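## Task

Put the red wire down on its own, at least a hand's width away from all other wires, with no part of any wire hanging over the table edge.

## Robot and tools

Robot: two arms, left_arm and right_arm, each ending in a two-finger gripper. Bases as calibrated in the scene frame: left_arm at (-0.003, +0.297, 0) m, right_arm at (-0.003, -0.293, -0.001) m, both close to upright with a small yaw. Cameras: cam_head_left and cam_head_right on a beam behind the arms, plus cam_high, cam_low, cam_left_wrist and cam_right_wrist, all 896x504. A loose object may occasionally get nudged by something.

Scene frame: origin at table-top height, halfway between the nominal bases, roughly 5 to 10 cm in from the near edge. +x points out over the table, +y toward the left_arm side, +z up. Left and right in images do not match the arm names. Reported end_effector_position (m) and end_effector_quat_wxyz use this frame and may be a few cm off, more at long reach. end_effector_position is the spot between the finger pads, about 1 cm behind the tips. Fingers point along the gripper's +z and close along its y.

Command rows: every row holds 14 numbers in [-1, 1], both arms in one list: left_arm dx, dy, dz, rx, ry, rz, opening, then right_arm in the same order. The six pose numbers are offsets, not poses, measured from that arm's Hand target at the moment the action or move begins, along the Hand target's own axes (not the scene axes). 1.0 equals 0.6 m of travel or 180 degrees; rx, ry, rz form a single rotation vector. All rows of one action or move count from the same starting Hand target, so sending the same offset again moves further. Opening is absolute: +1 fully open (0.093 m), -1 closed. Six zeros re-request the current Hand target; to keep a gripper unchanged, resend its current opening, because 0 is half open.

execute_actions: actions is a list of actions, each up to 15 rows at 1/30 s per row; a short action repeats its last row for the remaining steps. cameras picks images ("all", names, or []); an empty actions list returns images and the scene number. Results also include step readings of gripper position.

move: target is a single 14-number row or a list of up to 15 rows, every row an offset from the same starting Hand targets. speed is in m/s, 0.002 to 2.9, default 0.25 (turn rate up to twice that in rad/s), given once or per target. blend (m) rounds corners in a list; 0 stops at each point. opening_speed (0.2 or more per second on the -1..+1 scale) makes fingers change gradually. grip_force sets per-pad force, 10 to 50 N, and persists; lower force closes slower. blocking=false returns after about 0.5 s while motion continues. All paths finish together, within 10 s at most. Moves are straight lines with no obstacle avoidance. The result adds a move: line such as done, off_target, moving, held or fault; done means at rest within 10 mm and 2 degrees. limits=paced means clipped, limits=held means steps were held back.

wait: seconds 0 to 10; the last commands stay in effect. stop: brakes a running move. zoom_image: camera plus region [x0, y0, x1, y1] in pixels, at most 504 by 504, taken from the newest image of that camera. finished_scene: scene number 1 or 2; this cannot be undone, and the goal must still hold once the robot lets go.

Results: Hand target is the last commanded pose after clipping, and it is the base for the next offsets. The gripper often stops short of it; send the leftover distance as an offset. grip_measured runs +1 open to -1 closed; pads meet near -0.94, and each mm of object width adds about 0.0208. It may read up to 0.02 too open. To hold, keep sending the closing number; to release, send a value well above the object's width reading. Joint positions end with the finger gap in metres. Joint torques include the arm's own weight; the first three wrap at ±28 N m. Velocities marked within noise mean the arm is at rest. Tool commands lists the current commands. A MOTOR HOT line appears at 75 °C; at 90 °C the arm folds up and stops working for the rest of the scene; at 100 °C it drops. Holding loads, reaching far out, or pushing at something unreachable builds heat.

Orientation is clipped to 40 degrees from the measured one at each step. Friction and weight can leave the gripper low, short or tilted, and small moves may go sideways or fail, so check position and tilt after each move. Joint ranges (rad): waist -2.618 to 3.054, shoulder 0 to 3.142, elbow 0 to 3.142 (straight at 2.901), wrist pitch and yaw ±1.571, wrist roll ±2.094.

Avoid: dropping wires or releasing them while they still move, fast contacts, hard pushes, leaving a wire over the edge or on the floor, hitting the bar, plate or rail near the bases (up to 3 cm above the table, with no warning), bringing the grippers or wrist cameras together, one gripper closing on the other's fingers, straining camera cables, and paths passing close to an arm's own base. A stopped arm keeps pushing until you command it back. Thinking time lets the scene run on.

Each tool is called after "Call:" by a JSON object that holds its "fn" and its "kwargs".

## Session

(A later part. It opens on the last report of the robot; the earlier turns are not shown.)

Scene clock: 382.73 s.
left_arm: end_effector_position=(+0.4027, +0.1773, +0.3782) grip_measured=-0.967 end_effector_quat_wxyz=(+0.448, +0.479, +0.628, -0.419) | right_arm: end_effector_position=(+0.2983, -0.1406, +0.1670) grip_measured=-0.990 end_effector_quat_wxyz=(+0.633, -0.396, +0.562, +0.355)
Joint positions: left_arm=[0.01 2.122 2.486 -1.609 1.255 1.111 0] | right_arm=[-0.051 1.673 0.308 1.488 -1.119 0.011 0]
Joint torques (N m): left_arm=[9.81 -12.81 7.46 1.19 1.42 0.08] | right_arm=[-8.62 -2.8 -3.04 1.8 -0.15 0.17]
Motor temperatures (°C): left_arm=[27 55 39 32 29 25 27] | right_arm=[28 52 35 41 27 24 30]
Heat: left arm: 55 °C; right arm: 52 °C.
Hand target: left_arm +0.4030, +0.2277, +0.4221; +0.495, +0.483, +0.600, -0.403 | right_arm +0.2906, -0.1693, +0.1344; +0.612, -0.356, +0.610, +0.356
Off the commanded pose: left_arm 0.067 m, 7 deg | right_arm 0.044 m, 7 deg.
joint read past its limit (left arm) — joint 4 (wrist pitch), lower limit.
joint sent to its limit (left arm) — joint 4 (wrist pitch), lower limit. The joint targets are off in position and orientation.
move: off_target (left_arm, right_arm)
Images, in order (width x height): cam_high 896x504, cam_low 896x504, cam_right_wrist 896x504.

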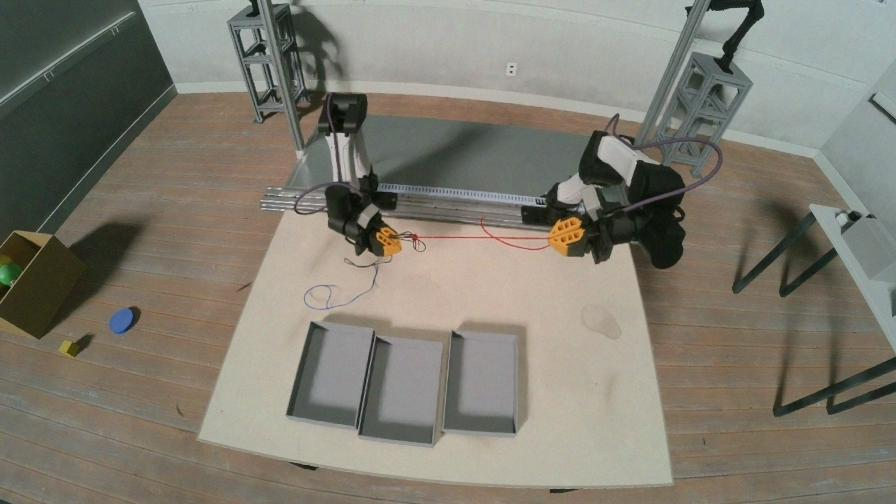

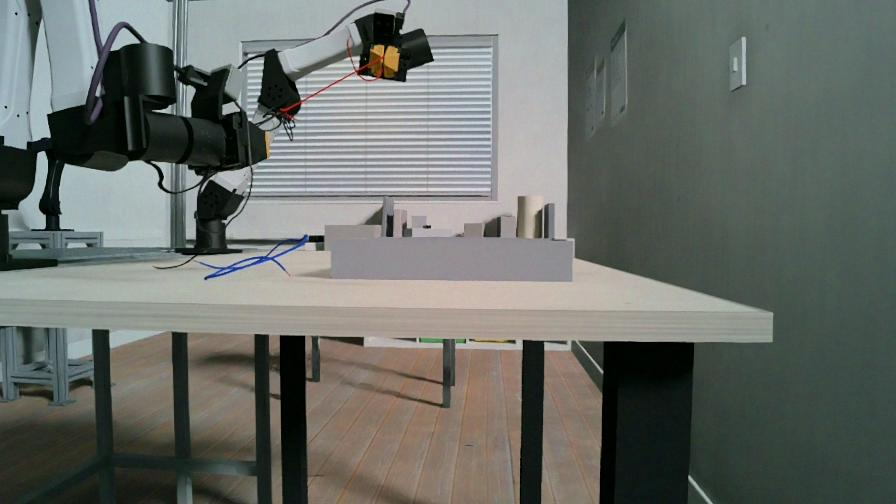

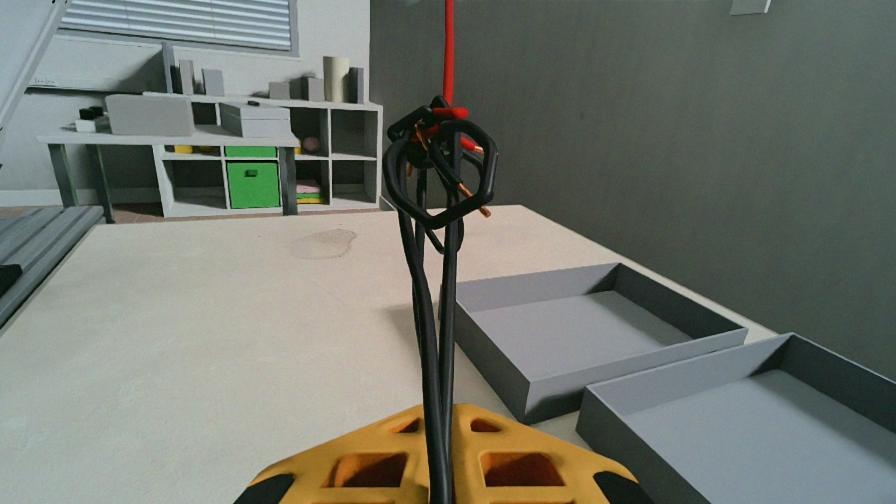

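Call:
{"fn": "move", "kwargs": {"target": [[0.03,0.03,-0.14,0,0,0,-1, 0,-0.06,-0.12,0,0,0,-1],[0.012,0.012,-0.07,0,0,0,-1, 0,0.0,0.0,0,0,0,-1],[0.03,0.03,-0.17,0,0,0,-1, 0,-0.08,-0.15,0,0,0,-1]], "speed": 0.2, "blend": 0.01, "cameras": ["cam_right_wrist","cam_low","cam_high"]}}

Call:
{"fn": "zoom_image", "kwargs": {"camera": "cam_right_wrist", "region": [300, 0, 600, 300]}}

Scene clock: 395.00 s.
left_arm: end_effector_position=(+0.4091, +0.3379, +0.4073) grip_measured=-0.972 end_effector_quat_wxyz=(+0.580, +0.362, +0.639, -0.354) | right_arm: end_effector_position=(+0.2871, -0.2694, +0.1347) grip_measured=-0.990 end_effector_quat_wxyz=(+0.617, -0.343, +0.618, +0.347)
Joint positions: left_arm=[0.413 2.078 2.452 -1.59 1.433 1.183 0] | right_arm=[-0.589 1.784 0.317 1.471 -1.554 0.012 0]
Joint torques (N m): left_arm=[-0.36 -11.15 4.81 0.96 0.7 0.15] | right_arm=[0.05 -5.57 4.04 1.42 -0.08 0.09]
Motor temperatures (°C): left_arm=[29 59 38 32 30 25 27] | right_arm=[29 49 34 40 27 24 30]
Heat: left arm: 59 °C; right arm: 49 °C.
Hand target: left_arm +0.3989, +0.3328, +0.4233; +0.495, +0.483, +0.600, -0.403 | right_arm +0.2881, -0.2714, +0.1343; +0.612, -0.356, +0.610, +0.356
Off the commanded pose: left_arm 0.020 m, 18 deg | right_arm 0.002 m, 2 deg.
joint read past its limit (left arm) — joint 4 (wrist pitch), lower limit.
joint sent to its limit (left arm) — joint 4 (wrist pitch), lower limit. The joint targets are off in orientation, not in position.
joint sent to its limit (right arm) — joint 5 (wrist yaw), lower limit. The joint targets still meet the commanded pose.
move: off_target (left_arm)
Images, in order (width x height): cam_high 896x504, cam_low 896x504, cam_right_wrist 896x504.

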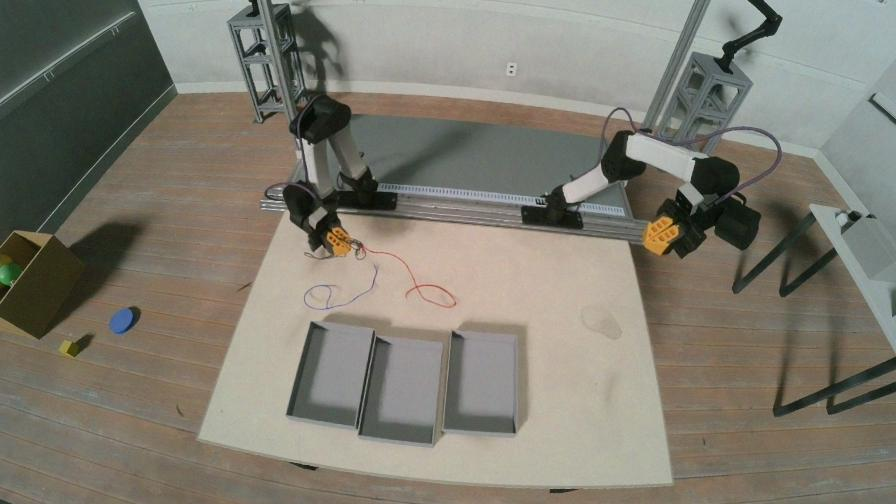

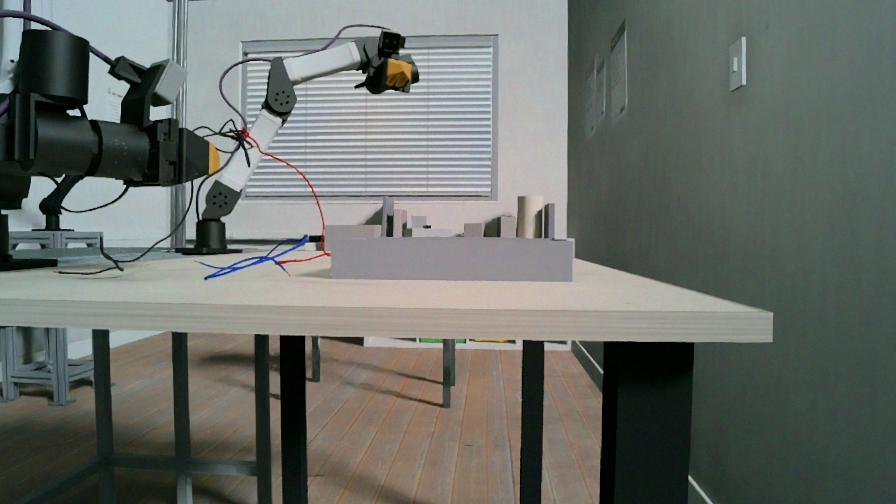

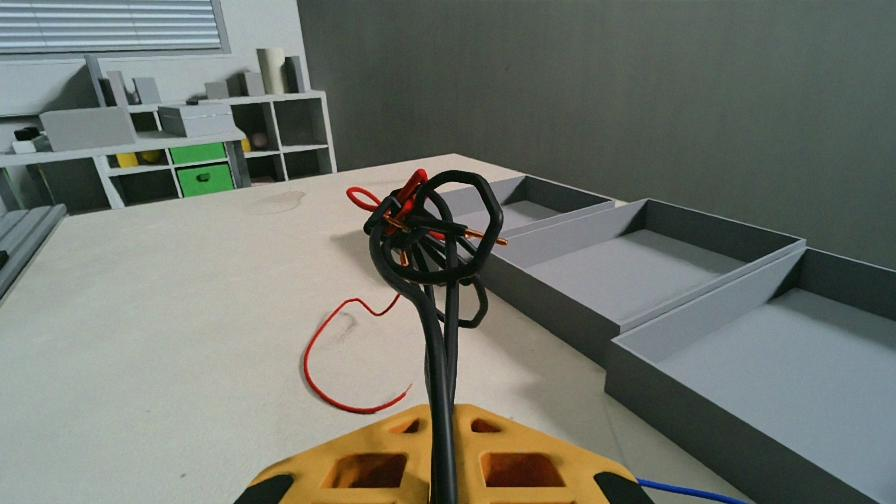

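Scaled by 1.680 from the camera's 896x504 image, which has a finer 1280x720 frame.

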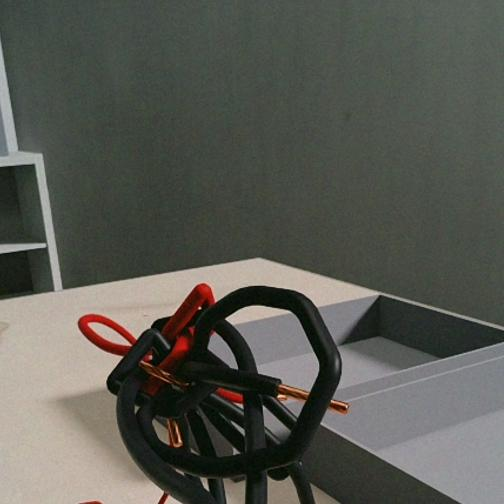

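Call:
{"fn": "move", "kwargs": {"target": [0.135,-0.145,0.398,0,0,0,0.6, -0.142,0.065,0.252,0,0,0,-1], "speed": 0.2, "cameras": ["cam_right_wrist","cam_low","cam_high","cam_left_wrist"]}}

Call:
{"fn": "zoom_image", "kwargs": {"camera": "cam_right_wrist", "region": [300, 0, 600, 300]}}

Call:
{"fn": "zoom_image", "kwargs": {"camera": "cam_left_wrist", "region": [250, 100, 650, 504]}}

Scene clock: 408.07 s.
left_arm: end_effector_position=(+0.3644, +0.1016, +0.2858) grip_measured=+0.598 end_effector_quat_wxyz=(+0.478, +0.475, +0.612, -0.413) | right_arm: end_effector_position=(+0.3240, -0.1215, +0.2049) grip_measured=-0.990 end_effector_quat_wxyz=(+0.594, -0.348, +0.623, +0.371)
Joint positions: left_arm=[-0.186 1.633 1.306 -0.338 1.155 0.554 0.074] | right_arm=[0.043 1.427 0.478 0.914 -0.971 0.02 0]
Joint torques (N m): left_arm=[-0.81 -9.22 5.81 1.93 0.29 -0.11] | right_arm=[0.87 -8.08 7.57 1.82 0.13 -0.1]
Motor temperatures (°C): left_arm=[28 58 38 32 29 25 27] | right_arm=[28 48 34 38 27 23 30]
Heat: left arm: 58 °C; right arm: 48 °C.
Hand target: left_arm +0.3592, +0.0996, +0.2999; +0.495, +0.483, +0.600, -0.403 | right_arm +0.3284, -0.1206, +0.2198; +0.612, -0.356, +0.610, +0.356
Off the commanded pose: left_arm 0.015 m, 3 deg | right_arm 0.016 m, 3 deg.
move: off_target (left_arm, right_arm)
Images, in order (width x height): cam_high 896x504, cam_low 896x504, cam_left_wrist 896x504, cam_right_wrist 896x504.

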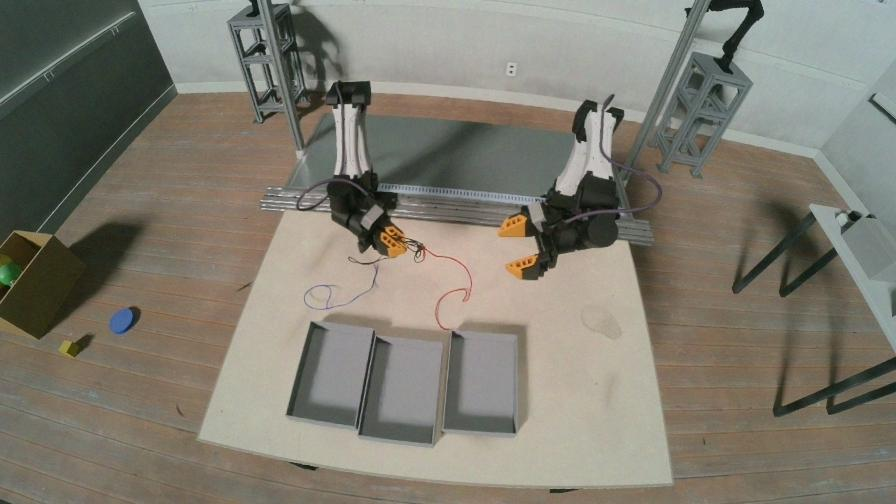

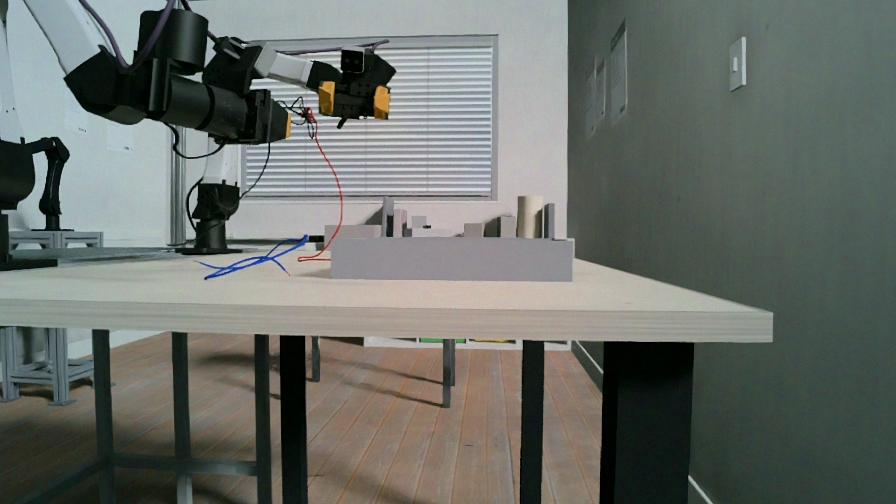

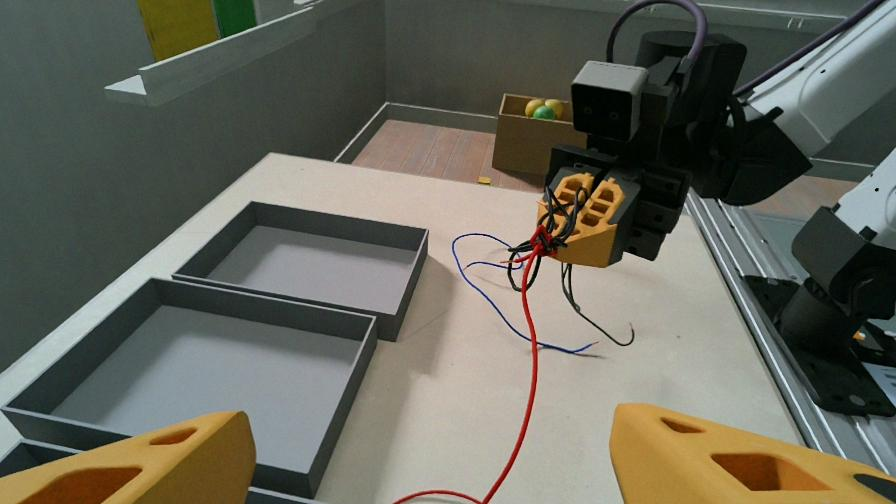

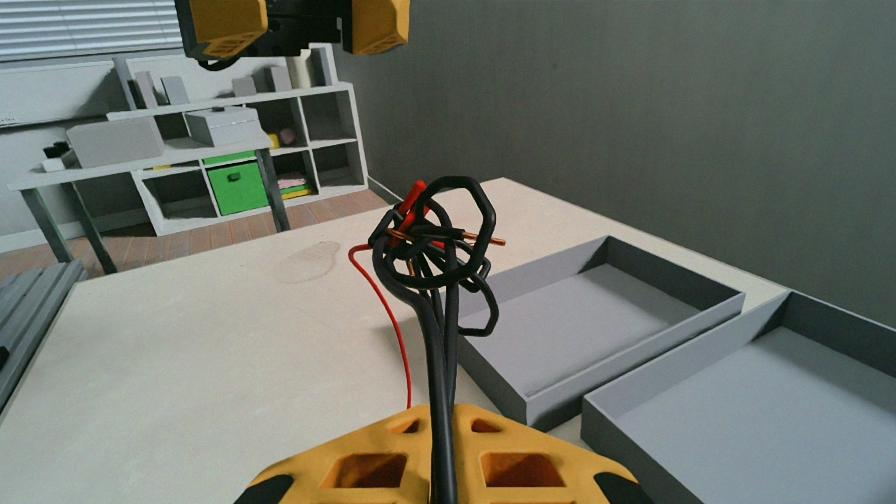

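Scaled by 1.680 from the camera's 896x504 image, which has a finer 1280x720 frame.

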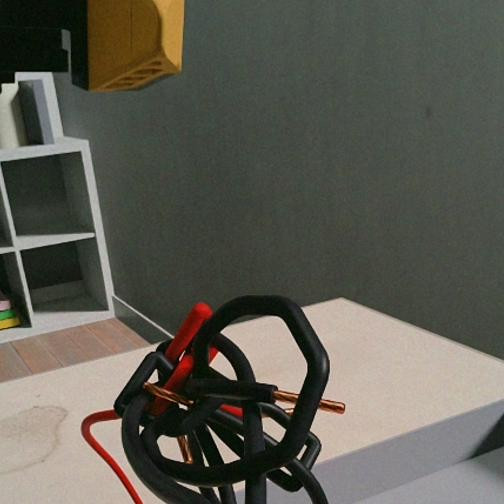

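Scaled by 1.248 from the camera's 896x504 image, which has a finer 1280x720 frame.

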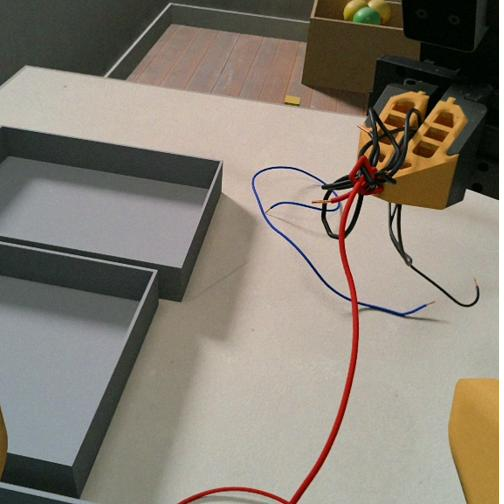

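Call:
{"fn": "move", "kwargs": {"target": [0.035,-0.075,0.15,0,0,0,0.5, 0,0,0,0,0,0,-1], "speed": 0.12, "cameras": ["cam_right_wrist","cam_low","cam_high","cam_left_wrist"]}}

Call:
{"fn": "zoom_image", "kwargs": {"camera": "cam_high", "region": [360, 190, 520, 310]}}

Call:
{"fn": "zoom_image", "kwargs": {"camera": "cam_low", "region": [230, 50, 410, 190]}}

Scene clock: 416.13 s.
left_arm: end_effector_position=(+0.3339, +0.0088, +0.2545) grip_measured=+0.502 end_effector_quat_wxyz=(+0.482, +0.482, +0.608, -0.407) | right_arm: end_effector_position=(+0.3240, -0.1215, +0.2049) grip_measured=-0.990 end_effector_quat_wxyz=(+0.594, -0.348, +0.623, +0.371)
Joint positions: left_arm=[-0.468 1.615 1.087 0.103 0.909 0.297 0.069] | right_arm=[0.043 1.427 0.478 0.914 -0.971 0.02 0]
Joint torques (N m): left_arm=[-0.59 -7.5 5.79 2.32 0.15 -0.13] | right_arm=[0.81 -8.1 7.66 1.74 0.12 -0.11]
Motor temperatures (°C): left_arm=[28 58 38 34 29 25 27] | right_arm=[28 48 35 38 27 24 30]
Heat: left arm: 58 °C; right arm: 48 °C.
Hand target: left_arm +0.3327, +0.0075, +0.2625; +0.495, +0.483, +0.600, -0.403 | right_arm +0.3284, -0.1206, +0.2198; +0.612, -0.356, +0.610, +0.356
Off the commanded pose: left_arm 0.008 m, 2 deg | right_arm 0.016 m, 3 deg.
move: off_target (right_arm)
Images, in order (width x height): cam_high 896x504, cam_low 896x504, cam_left_wrist 896x504, cam_right_wrist 896x504.

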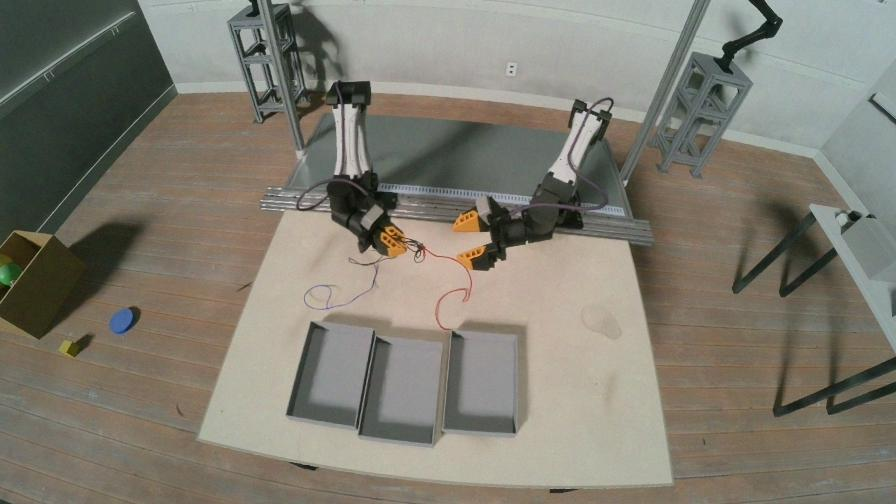

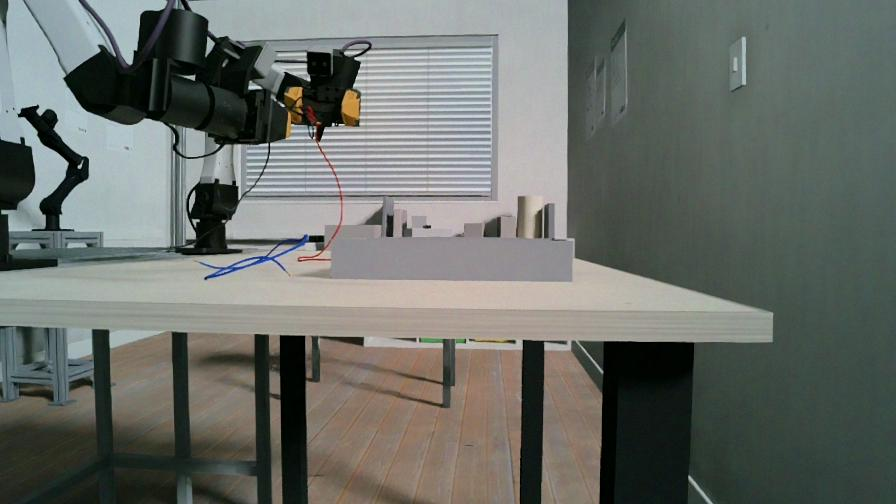

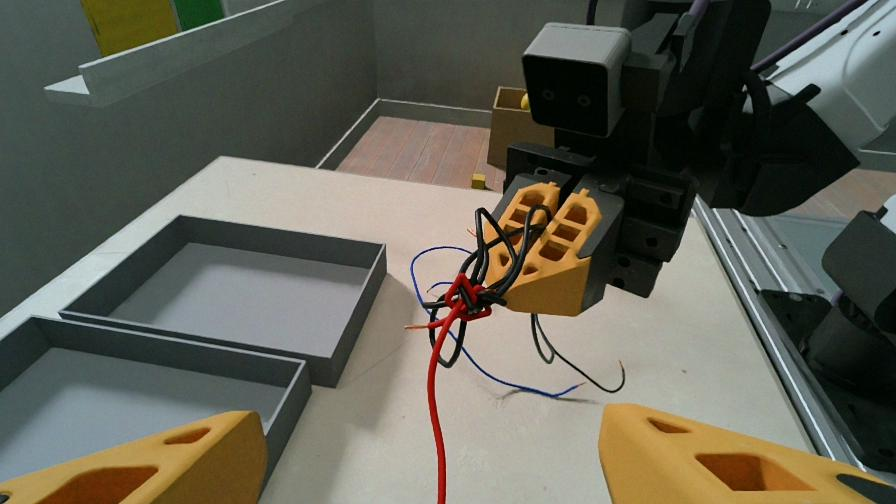

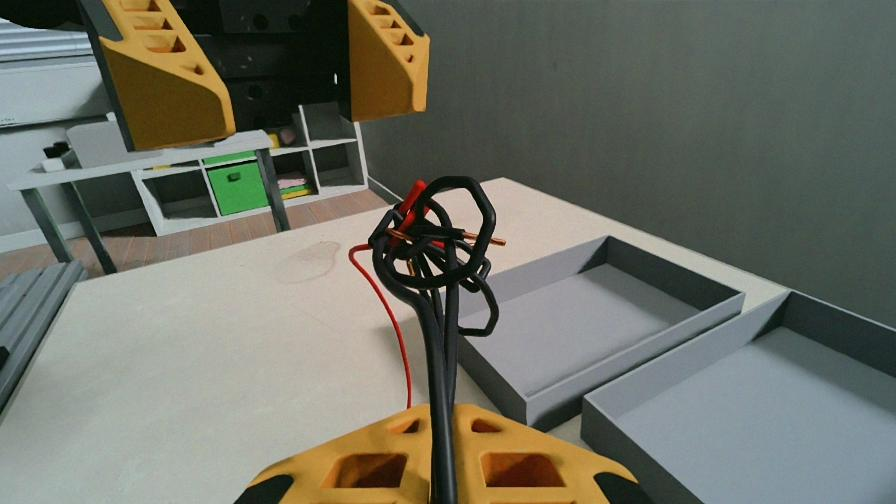

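Scaled by 3.150 from the camera's 896x504 image, which has a finer 1280x720 frame.

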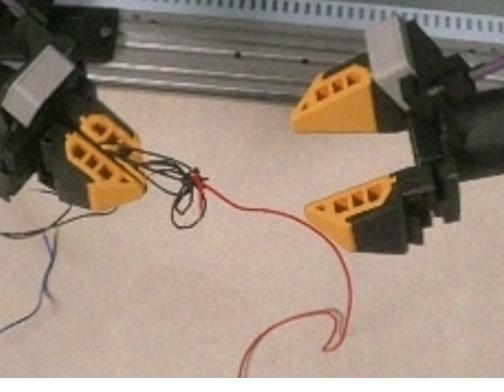

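Scaled by 2.800 from the camera's 896x504 image, which has a finer 1280x720 frame.

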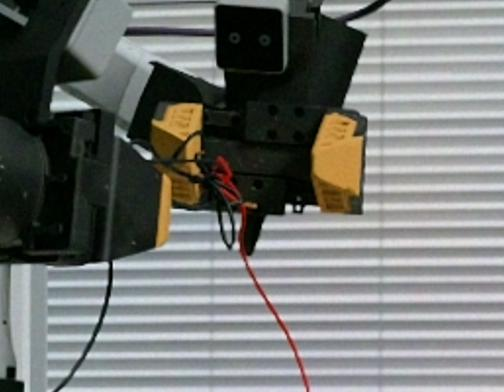

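Call:
{"fn": "move", "kwargs": {"target": [[0.02,0.0,0.1,0,0,0,0.3, 0,0,0,0,0,0,-1],[0.02,0.0,0.1,0,0,0,-1, 0,0,0,0,0,0,-1]], "speed": 0.1, "opening_speed": 1.5, "cameras": ["cam_right_wrist","cam_low","cam_high","cam_left_wrist"]}}

Call:
{"fn": "zoom_image", "kwargs": {"camera": "cam_high", "region": [360, 190, 520, 310]}}

Call:
{"fn": "zoom_image", "kwargs": {"camera": "cam_low", "region": [230, 50, 410, 190]}}

Call:
{"fn": "zoom_image", "kwargs": {"camera": "cam_left_wrist", "region": [350, 200, 650, 504]}}

Scene clock: 425.60 s.
left_arm: end_effector_position=(+0.3380, -0.0411, +0.2284) grip_measured=-0.968 end_effector_quat_wxyz=(+0.479, +0.483, +0.611, -0.405) | right_arm: end_effector_position=(+0.3241, -0.1215, +0.2049) grip_measured=-0.990 end_effector_quat_wxyz=(+0.594, -0.348, +0.623, +0.371)
Joint positions: left_arm=[-0.587 1.744 1.106 0.255 0.796 0.231 0] | right_arm=[0.043 1.427 0.478 0.914 -0.971 0.02 0]
Joint torques (N m): left_arm=[-0.72 -6.12 8.68 2.42 0.08 -0.11] | right_arm=[0.77 -8.14 7.66 1.73 0.08 -0.05]
Motor temperatures (°C): left_arm=[27 57 39 35 29 25 27] | right_arm=[28 49 35 38 27 24 30]
Heat: left arm: 57 °C; right arm: 49 °C.
Hand target: left_arm +0.3445, -0.0480, +0.2396; +0.495, +0.483, +0.600, -0.403 | right_arm +0.3284, -0.1206, +0.2198; +0.612, -0.356, +0.610, +0.356
Off the commanded pose: left_arm 0.015 m, 2 deg | right_arm 0.016 m, 3 deg.
move: off_target (left_arm, right_arm); target 2's new opening was sent with left_arm's hand 0.015 m and 2 deg from that target
Images, in order (width x height): cam_high 896x504, cam_low 896x504, cam_left_wrist 896x504, cam_right_wrist 896x504.

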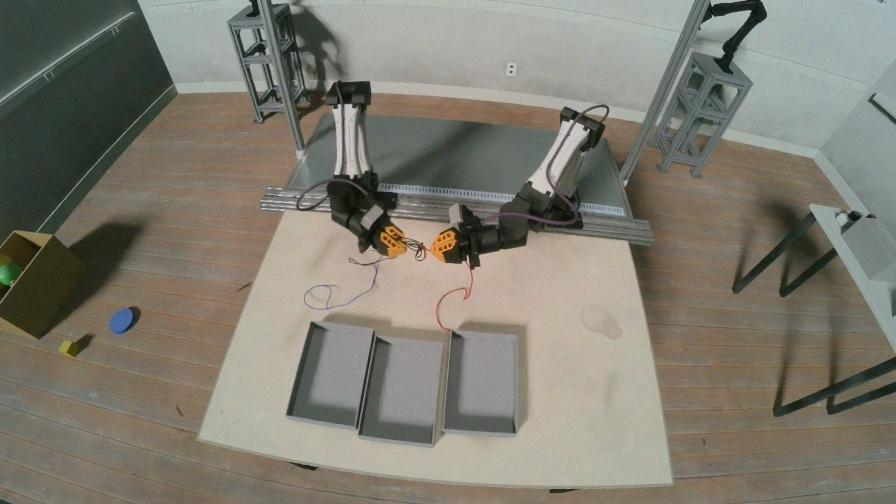

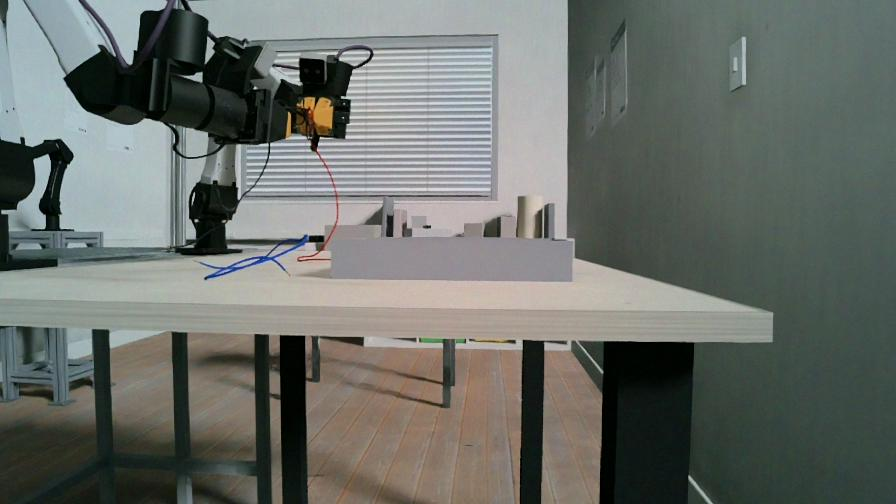

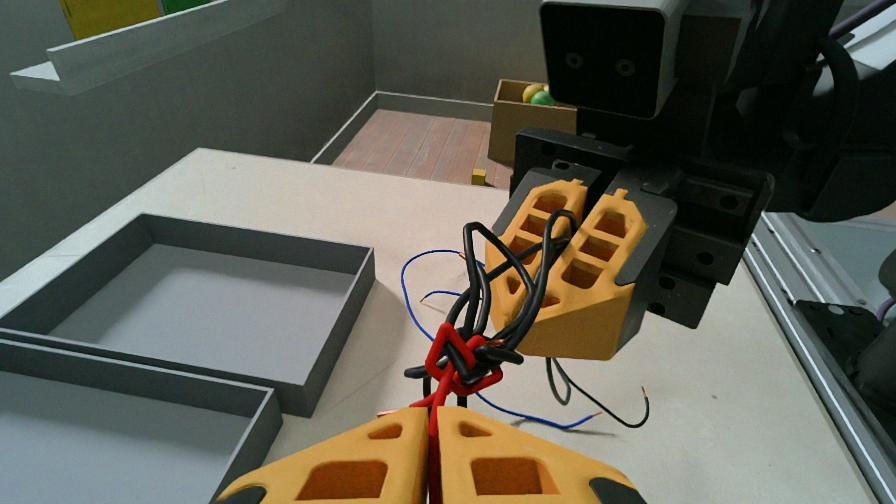

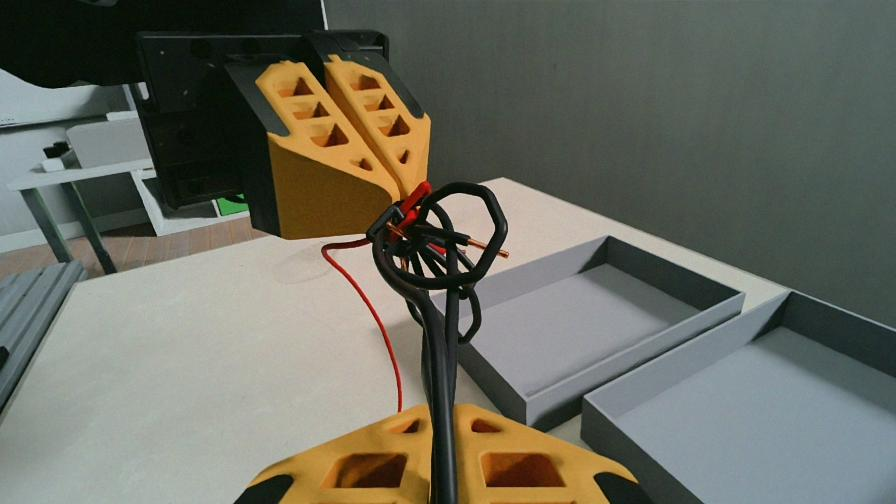

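Scaled by 3.150 from the camera's 896x504 image, which has a finer 1280x720 frame.

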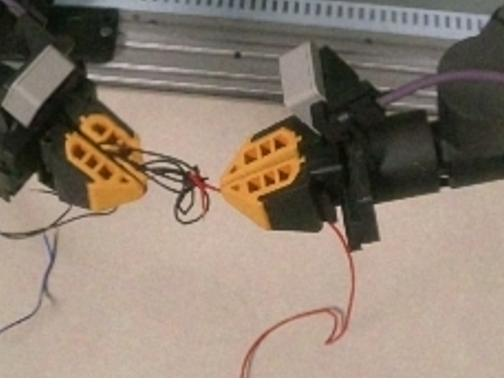

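Scaled by 2.800 from the camera's 896x504 image, which has a finer 1280x720 frame.

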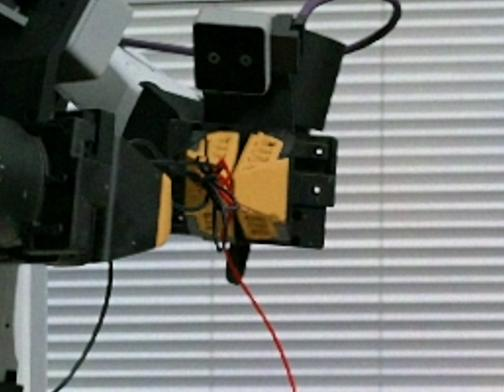

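Scaled by 1.658 from the camera's 896x504 image, which has a finer 1280x720 frame.

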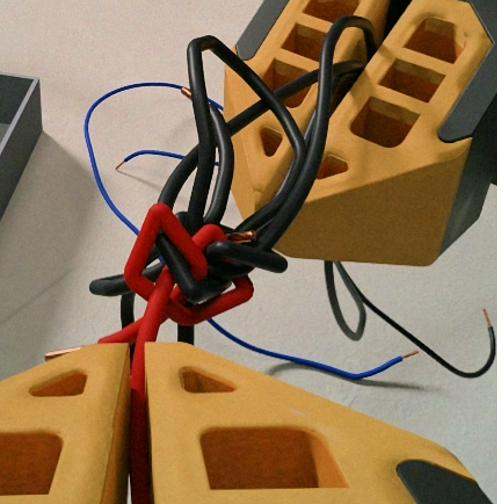

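Call:
{"fn": "move", "kwargs": {"target": [[0.024,0.028,-0.128,0,0,0,-1, 0,-0.084,-0.144,0,0,0,-1],[0.012,0.014,-0.064,0,0,0,-1, 0,-0.03,-0.05,0,0,0,-1],[0.03,0.035,-0.16,0,0,0,-1, 0,-0.1,-0.18,0,0,0,-1]], "speed": 0.15, "blend": 0.01, "cameras": ["cam_right_wrist","cam_low","cam_high","cam_left_wrist"]}}

Call:
{"fn": "zoom_image", "kwargs": {"camera": "cam_left_wrist", "region": [350, 200, 650, 504]}}

Scene clock: 433.73 s.
left_arm: end_effector_position=(+0.3496, +0.0498, +0.2260) grip_measured=-0.972 end_effector_quat_wxyz=(+0.480, +0.473, +0.616, -0.409) | right_arm: end_effector_position=(+0.3240, -0.2420, +0.2144) grip_measured=-0.991 end_effector_quat_wxyz=(+0.609, -0.347, +0.617, +0.359)
Joint positions: left_arm=[-0.339 1.644 1.027 0.116 1.015 0.369 0] | right_arm=[-0.425 1.464 0.537 0.904 -1.417 0.001 0]
Joint torques (N m): left_arm=[0.13 -9.09 5.82 1.87 0.37 0.16] | right_arm=[-0.14 -5.24 7.16 1.6 -0.06 0.08]
Motor temperatures (°C): left_arm=[27 56 39 36 29 25 27] | right_arm=[28 49 36 38 27 24 30]
Heat: left arm: 56 °C; right arm: 49 °C.
Hand target: left_arm +0.3447, +0.0520, +0.2397; +0.495, +0.483, +0.600, -0.403 | right_arm +0.3274, -0.2441, +0.2197; +0.612, -0.356, +0.610, +0.356
Off the commanded pose: left_arm 0.015 m, 3 deg | right_arm 0.007 m, 1 deg.
move: off_target (left_arm)
Images, in order (width x height): cam_high 896x504, cam_low 896x504, cam_left_wrist 896x504, cam_right_wrist 896x504.

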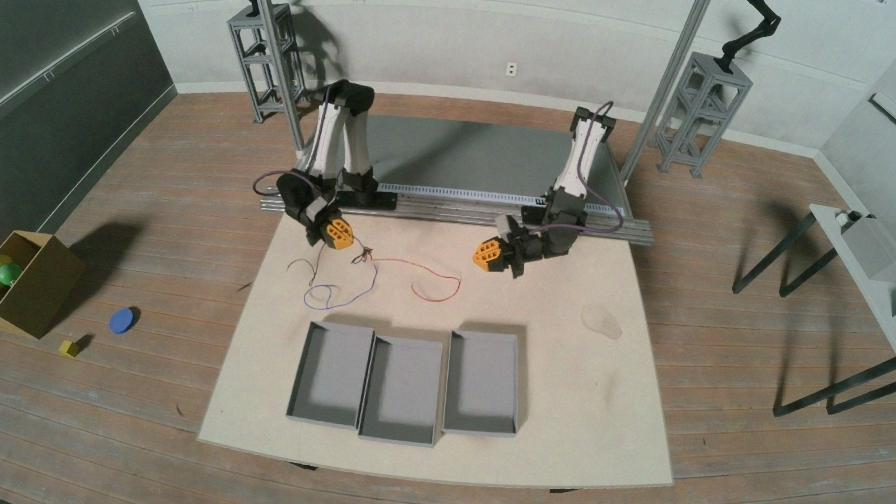

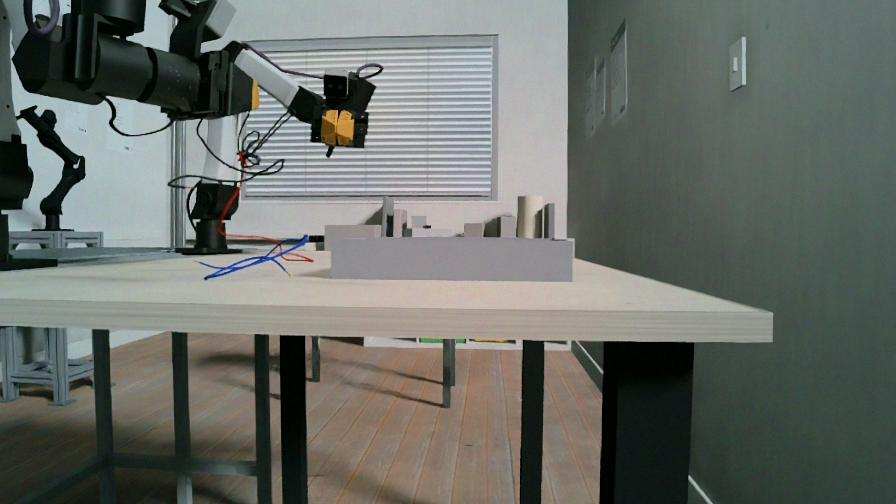

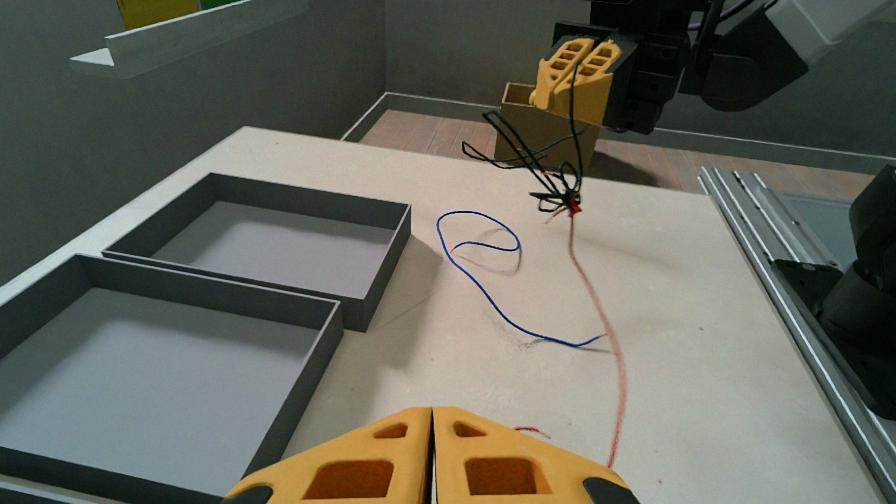

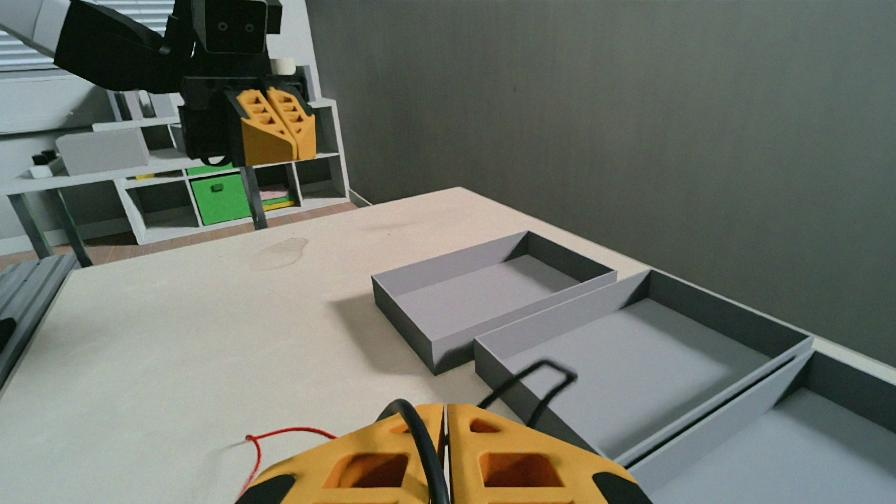

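Scaled by 1.658 from the camera's 896x504 image, which has a finer 1280x720 frame.

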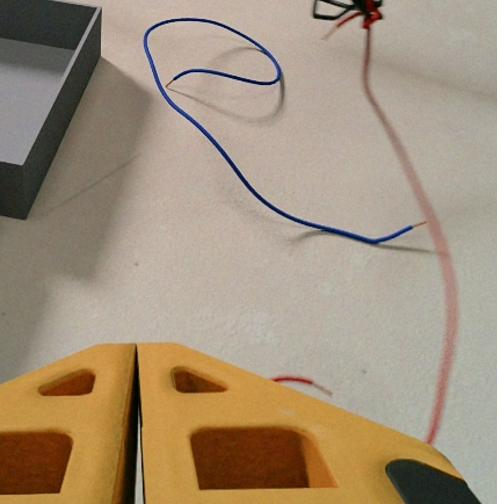

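Call:
{"fn": "move", "kwargs": {"target": [-0.05,0,0.0,0,0,0,0.6, -0.12,0.03,0.15,0,0,0,-1], "speed": 0.15}}

Call:
{"fn": "wait", "kwargs": {"seconds": 1, "cameras": ["cam_right_wrist","cam_left_wrist","cam_low","cam_high"]}}

Call:
{"fn": "zoom_image", "kwargs": {"camera": "cam_left_wrist", "region": [400, 150, 700, 404]}}

Call:
{"fn": "zoom_image", "kwargs": {"camera": "cam_low", "region": [230, 50, 410, 250]}}

Scene clock: 448.87 s.
left_arm: end_effector_position=(+0.3474, +0.0494, +0.2432) grip_measured=+0.598 end_effector_quat_wxyz=(+0.471, +0.472, +0.620, -0.413) | right_arm: end_effector_position=(+0.3541, -0.1580, +0.2754) grip_measured=-0.991 end_effector_quat_wxyz=(+0.595, -0.346, +0.622, +0.372)
Joint positions: left_arm=[-0.343 1.622 1.087 0.013 1.015 0.37 0.074] | right_arm=[-0.099 1.373 0.758 0.579 -1.112 0.021 0]
Joint torques (N m): left_arm=[-0.98 -8.96 8.54 1.88 0.21 0.01] | right_arm=[0.91 -8.51 8.46 1.68 0.13 -0.05]
Motor temperatures (°C): left_arm=[27 57 39 36 29 25 27] | right_arm=[27 47 37 38 27 23 30]
Heat: left arm: 57 °C; right arm: 47 °C.
Hand target: left_arm +0.3459, +0.0466, +0.2691; +0.495, +0.483, +0.600, -0.403 | right_arm +0.3559, -0.1571, +0.2918; +0.612, -0.356, +0.610, +0.356
Off the commanded pose: left_arm 0.026 m, 4 deg | right_arm 0.017 m, 3 deg.
move: off_target (left_arm, right_arm)

Scene clock: 449.87 s.
left_arm: end_effector_position=(+0.3474, +0.0494, +0.2432) grip_measured=+0.598 end_effector_quat_wxyz=(+0.471, +0.472, +0.620, -0.413) | right_arm: end_effector_position=(+0.3541, -0.1580, +0.2753) grip_measured=-0.991 end_effector_quat_wxyz=(+0.595, -0.346, +0.622, +0.372)
Joint positions: left_arm=[-0.343 1.622 1.087 0.013 1.015 0.37 0.074] | right_arm=[-0.099 1.373 0.758 0.579 -1.112 0.021 0]
Joint torques (N m): left_arm=[-1.03 -8.96 8.64 1.88 0.2 0] | right_arm=[0.88 -8.39 8.59 1.68 0.11 -0.03]
Motor temperatures (°C): left_arm=[27 57 39 36 29 25 27] | right_arm=[27 47 38 38 27 23 30]
Heat: left arm: 57 °C; right arm: 47 °C.
Hand target: left_arm +0.3459, +0.0466, +0.2691; +0.495, +0.483, +0.600, -0.403 | right_arm +0.3558, -0.1571, +0.2918; +0.612, -0.356, +0.610, +0.356
Tool commands: left_gripper/opening=+0.6 right_gripper/opening=-1.0
Off the commanded pose: left_arm 0.026 m, 4 deg | right_arm 0.017 m, 3 deg.
wait: 1.00 s; at rest by 0.17 s
Images, in order (width x height): cam_high 896x504, cam_low 896x504, cam_left_wrist 896x504, cam_right_wrist 896x504.

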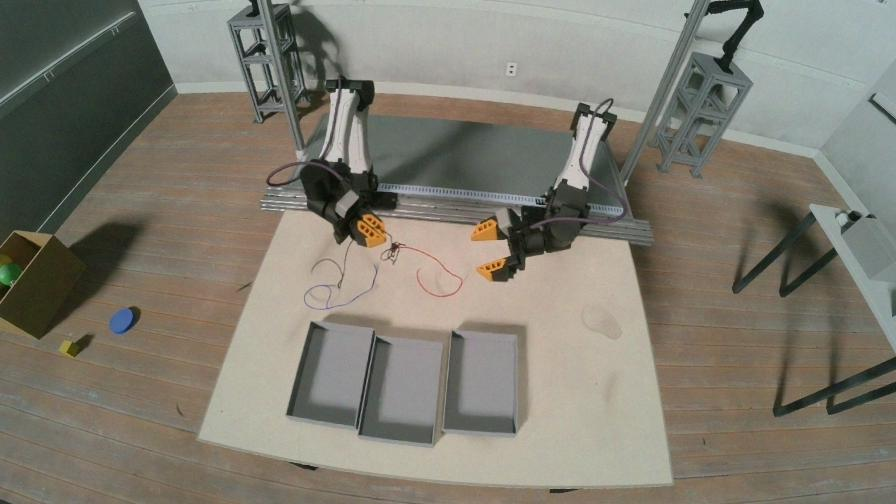

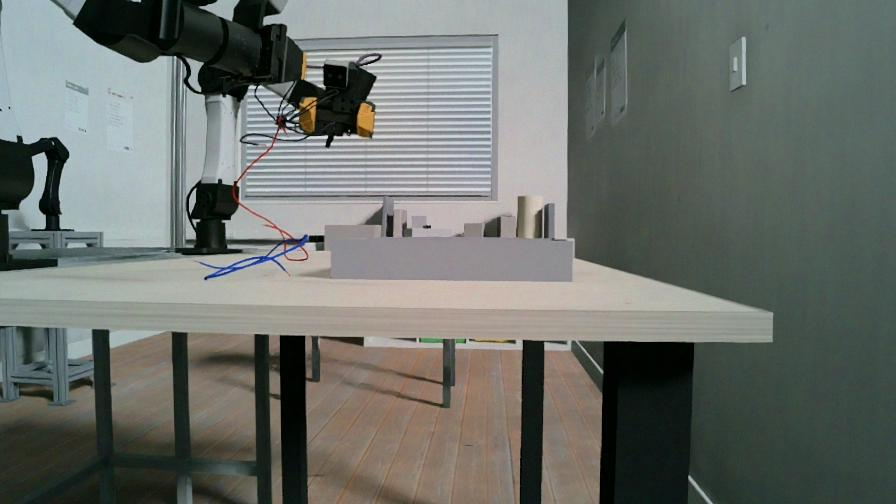

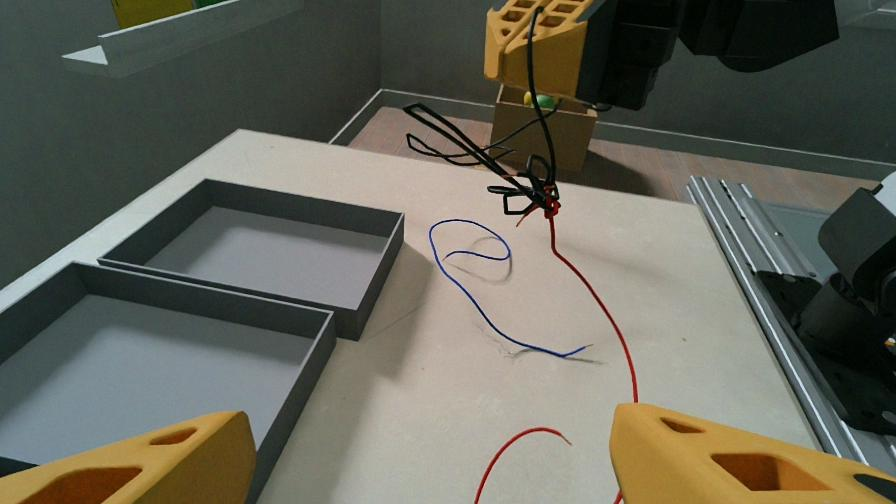

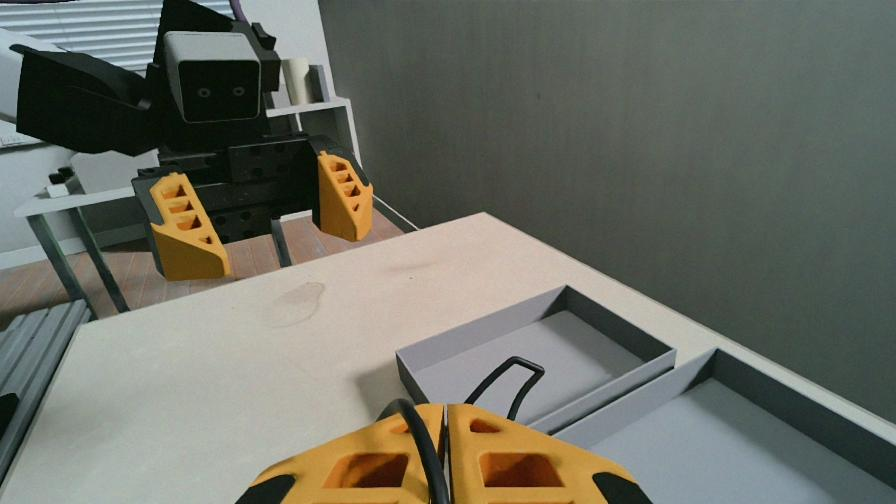

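Scaled by 1.680 from the camera's 896x504 image, which has a finer 1280x720 frame.

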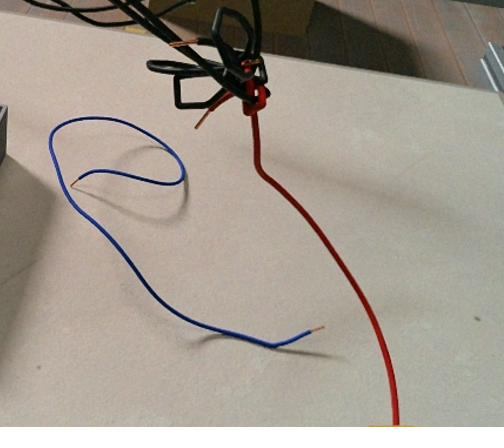

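Scaled by 2.520 from the camera's 896x504 image, which has a finer 1280x720 frame.

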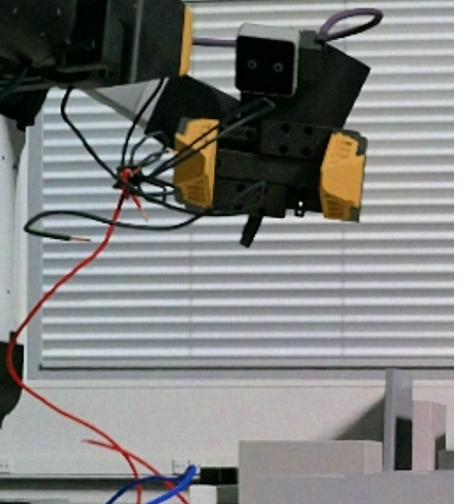

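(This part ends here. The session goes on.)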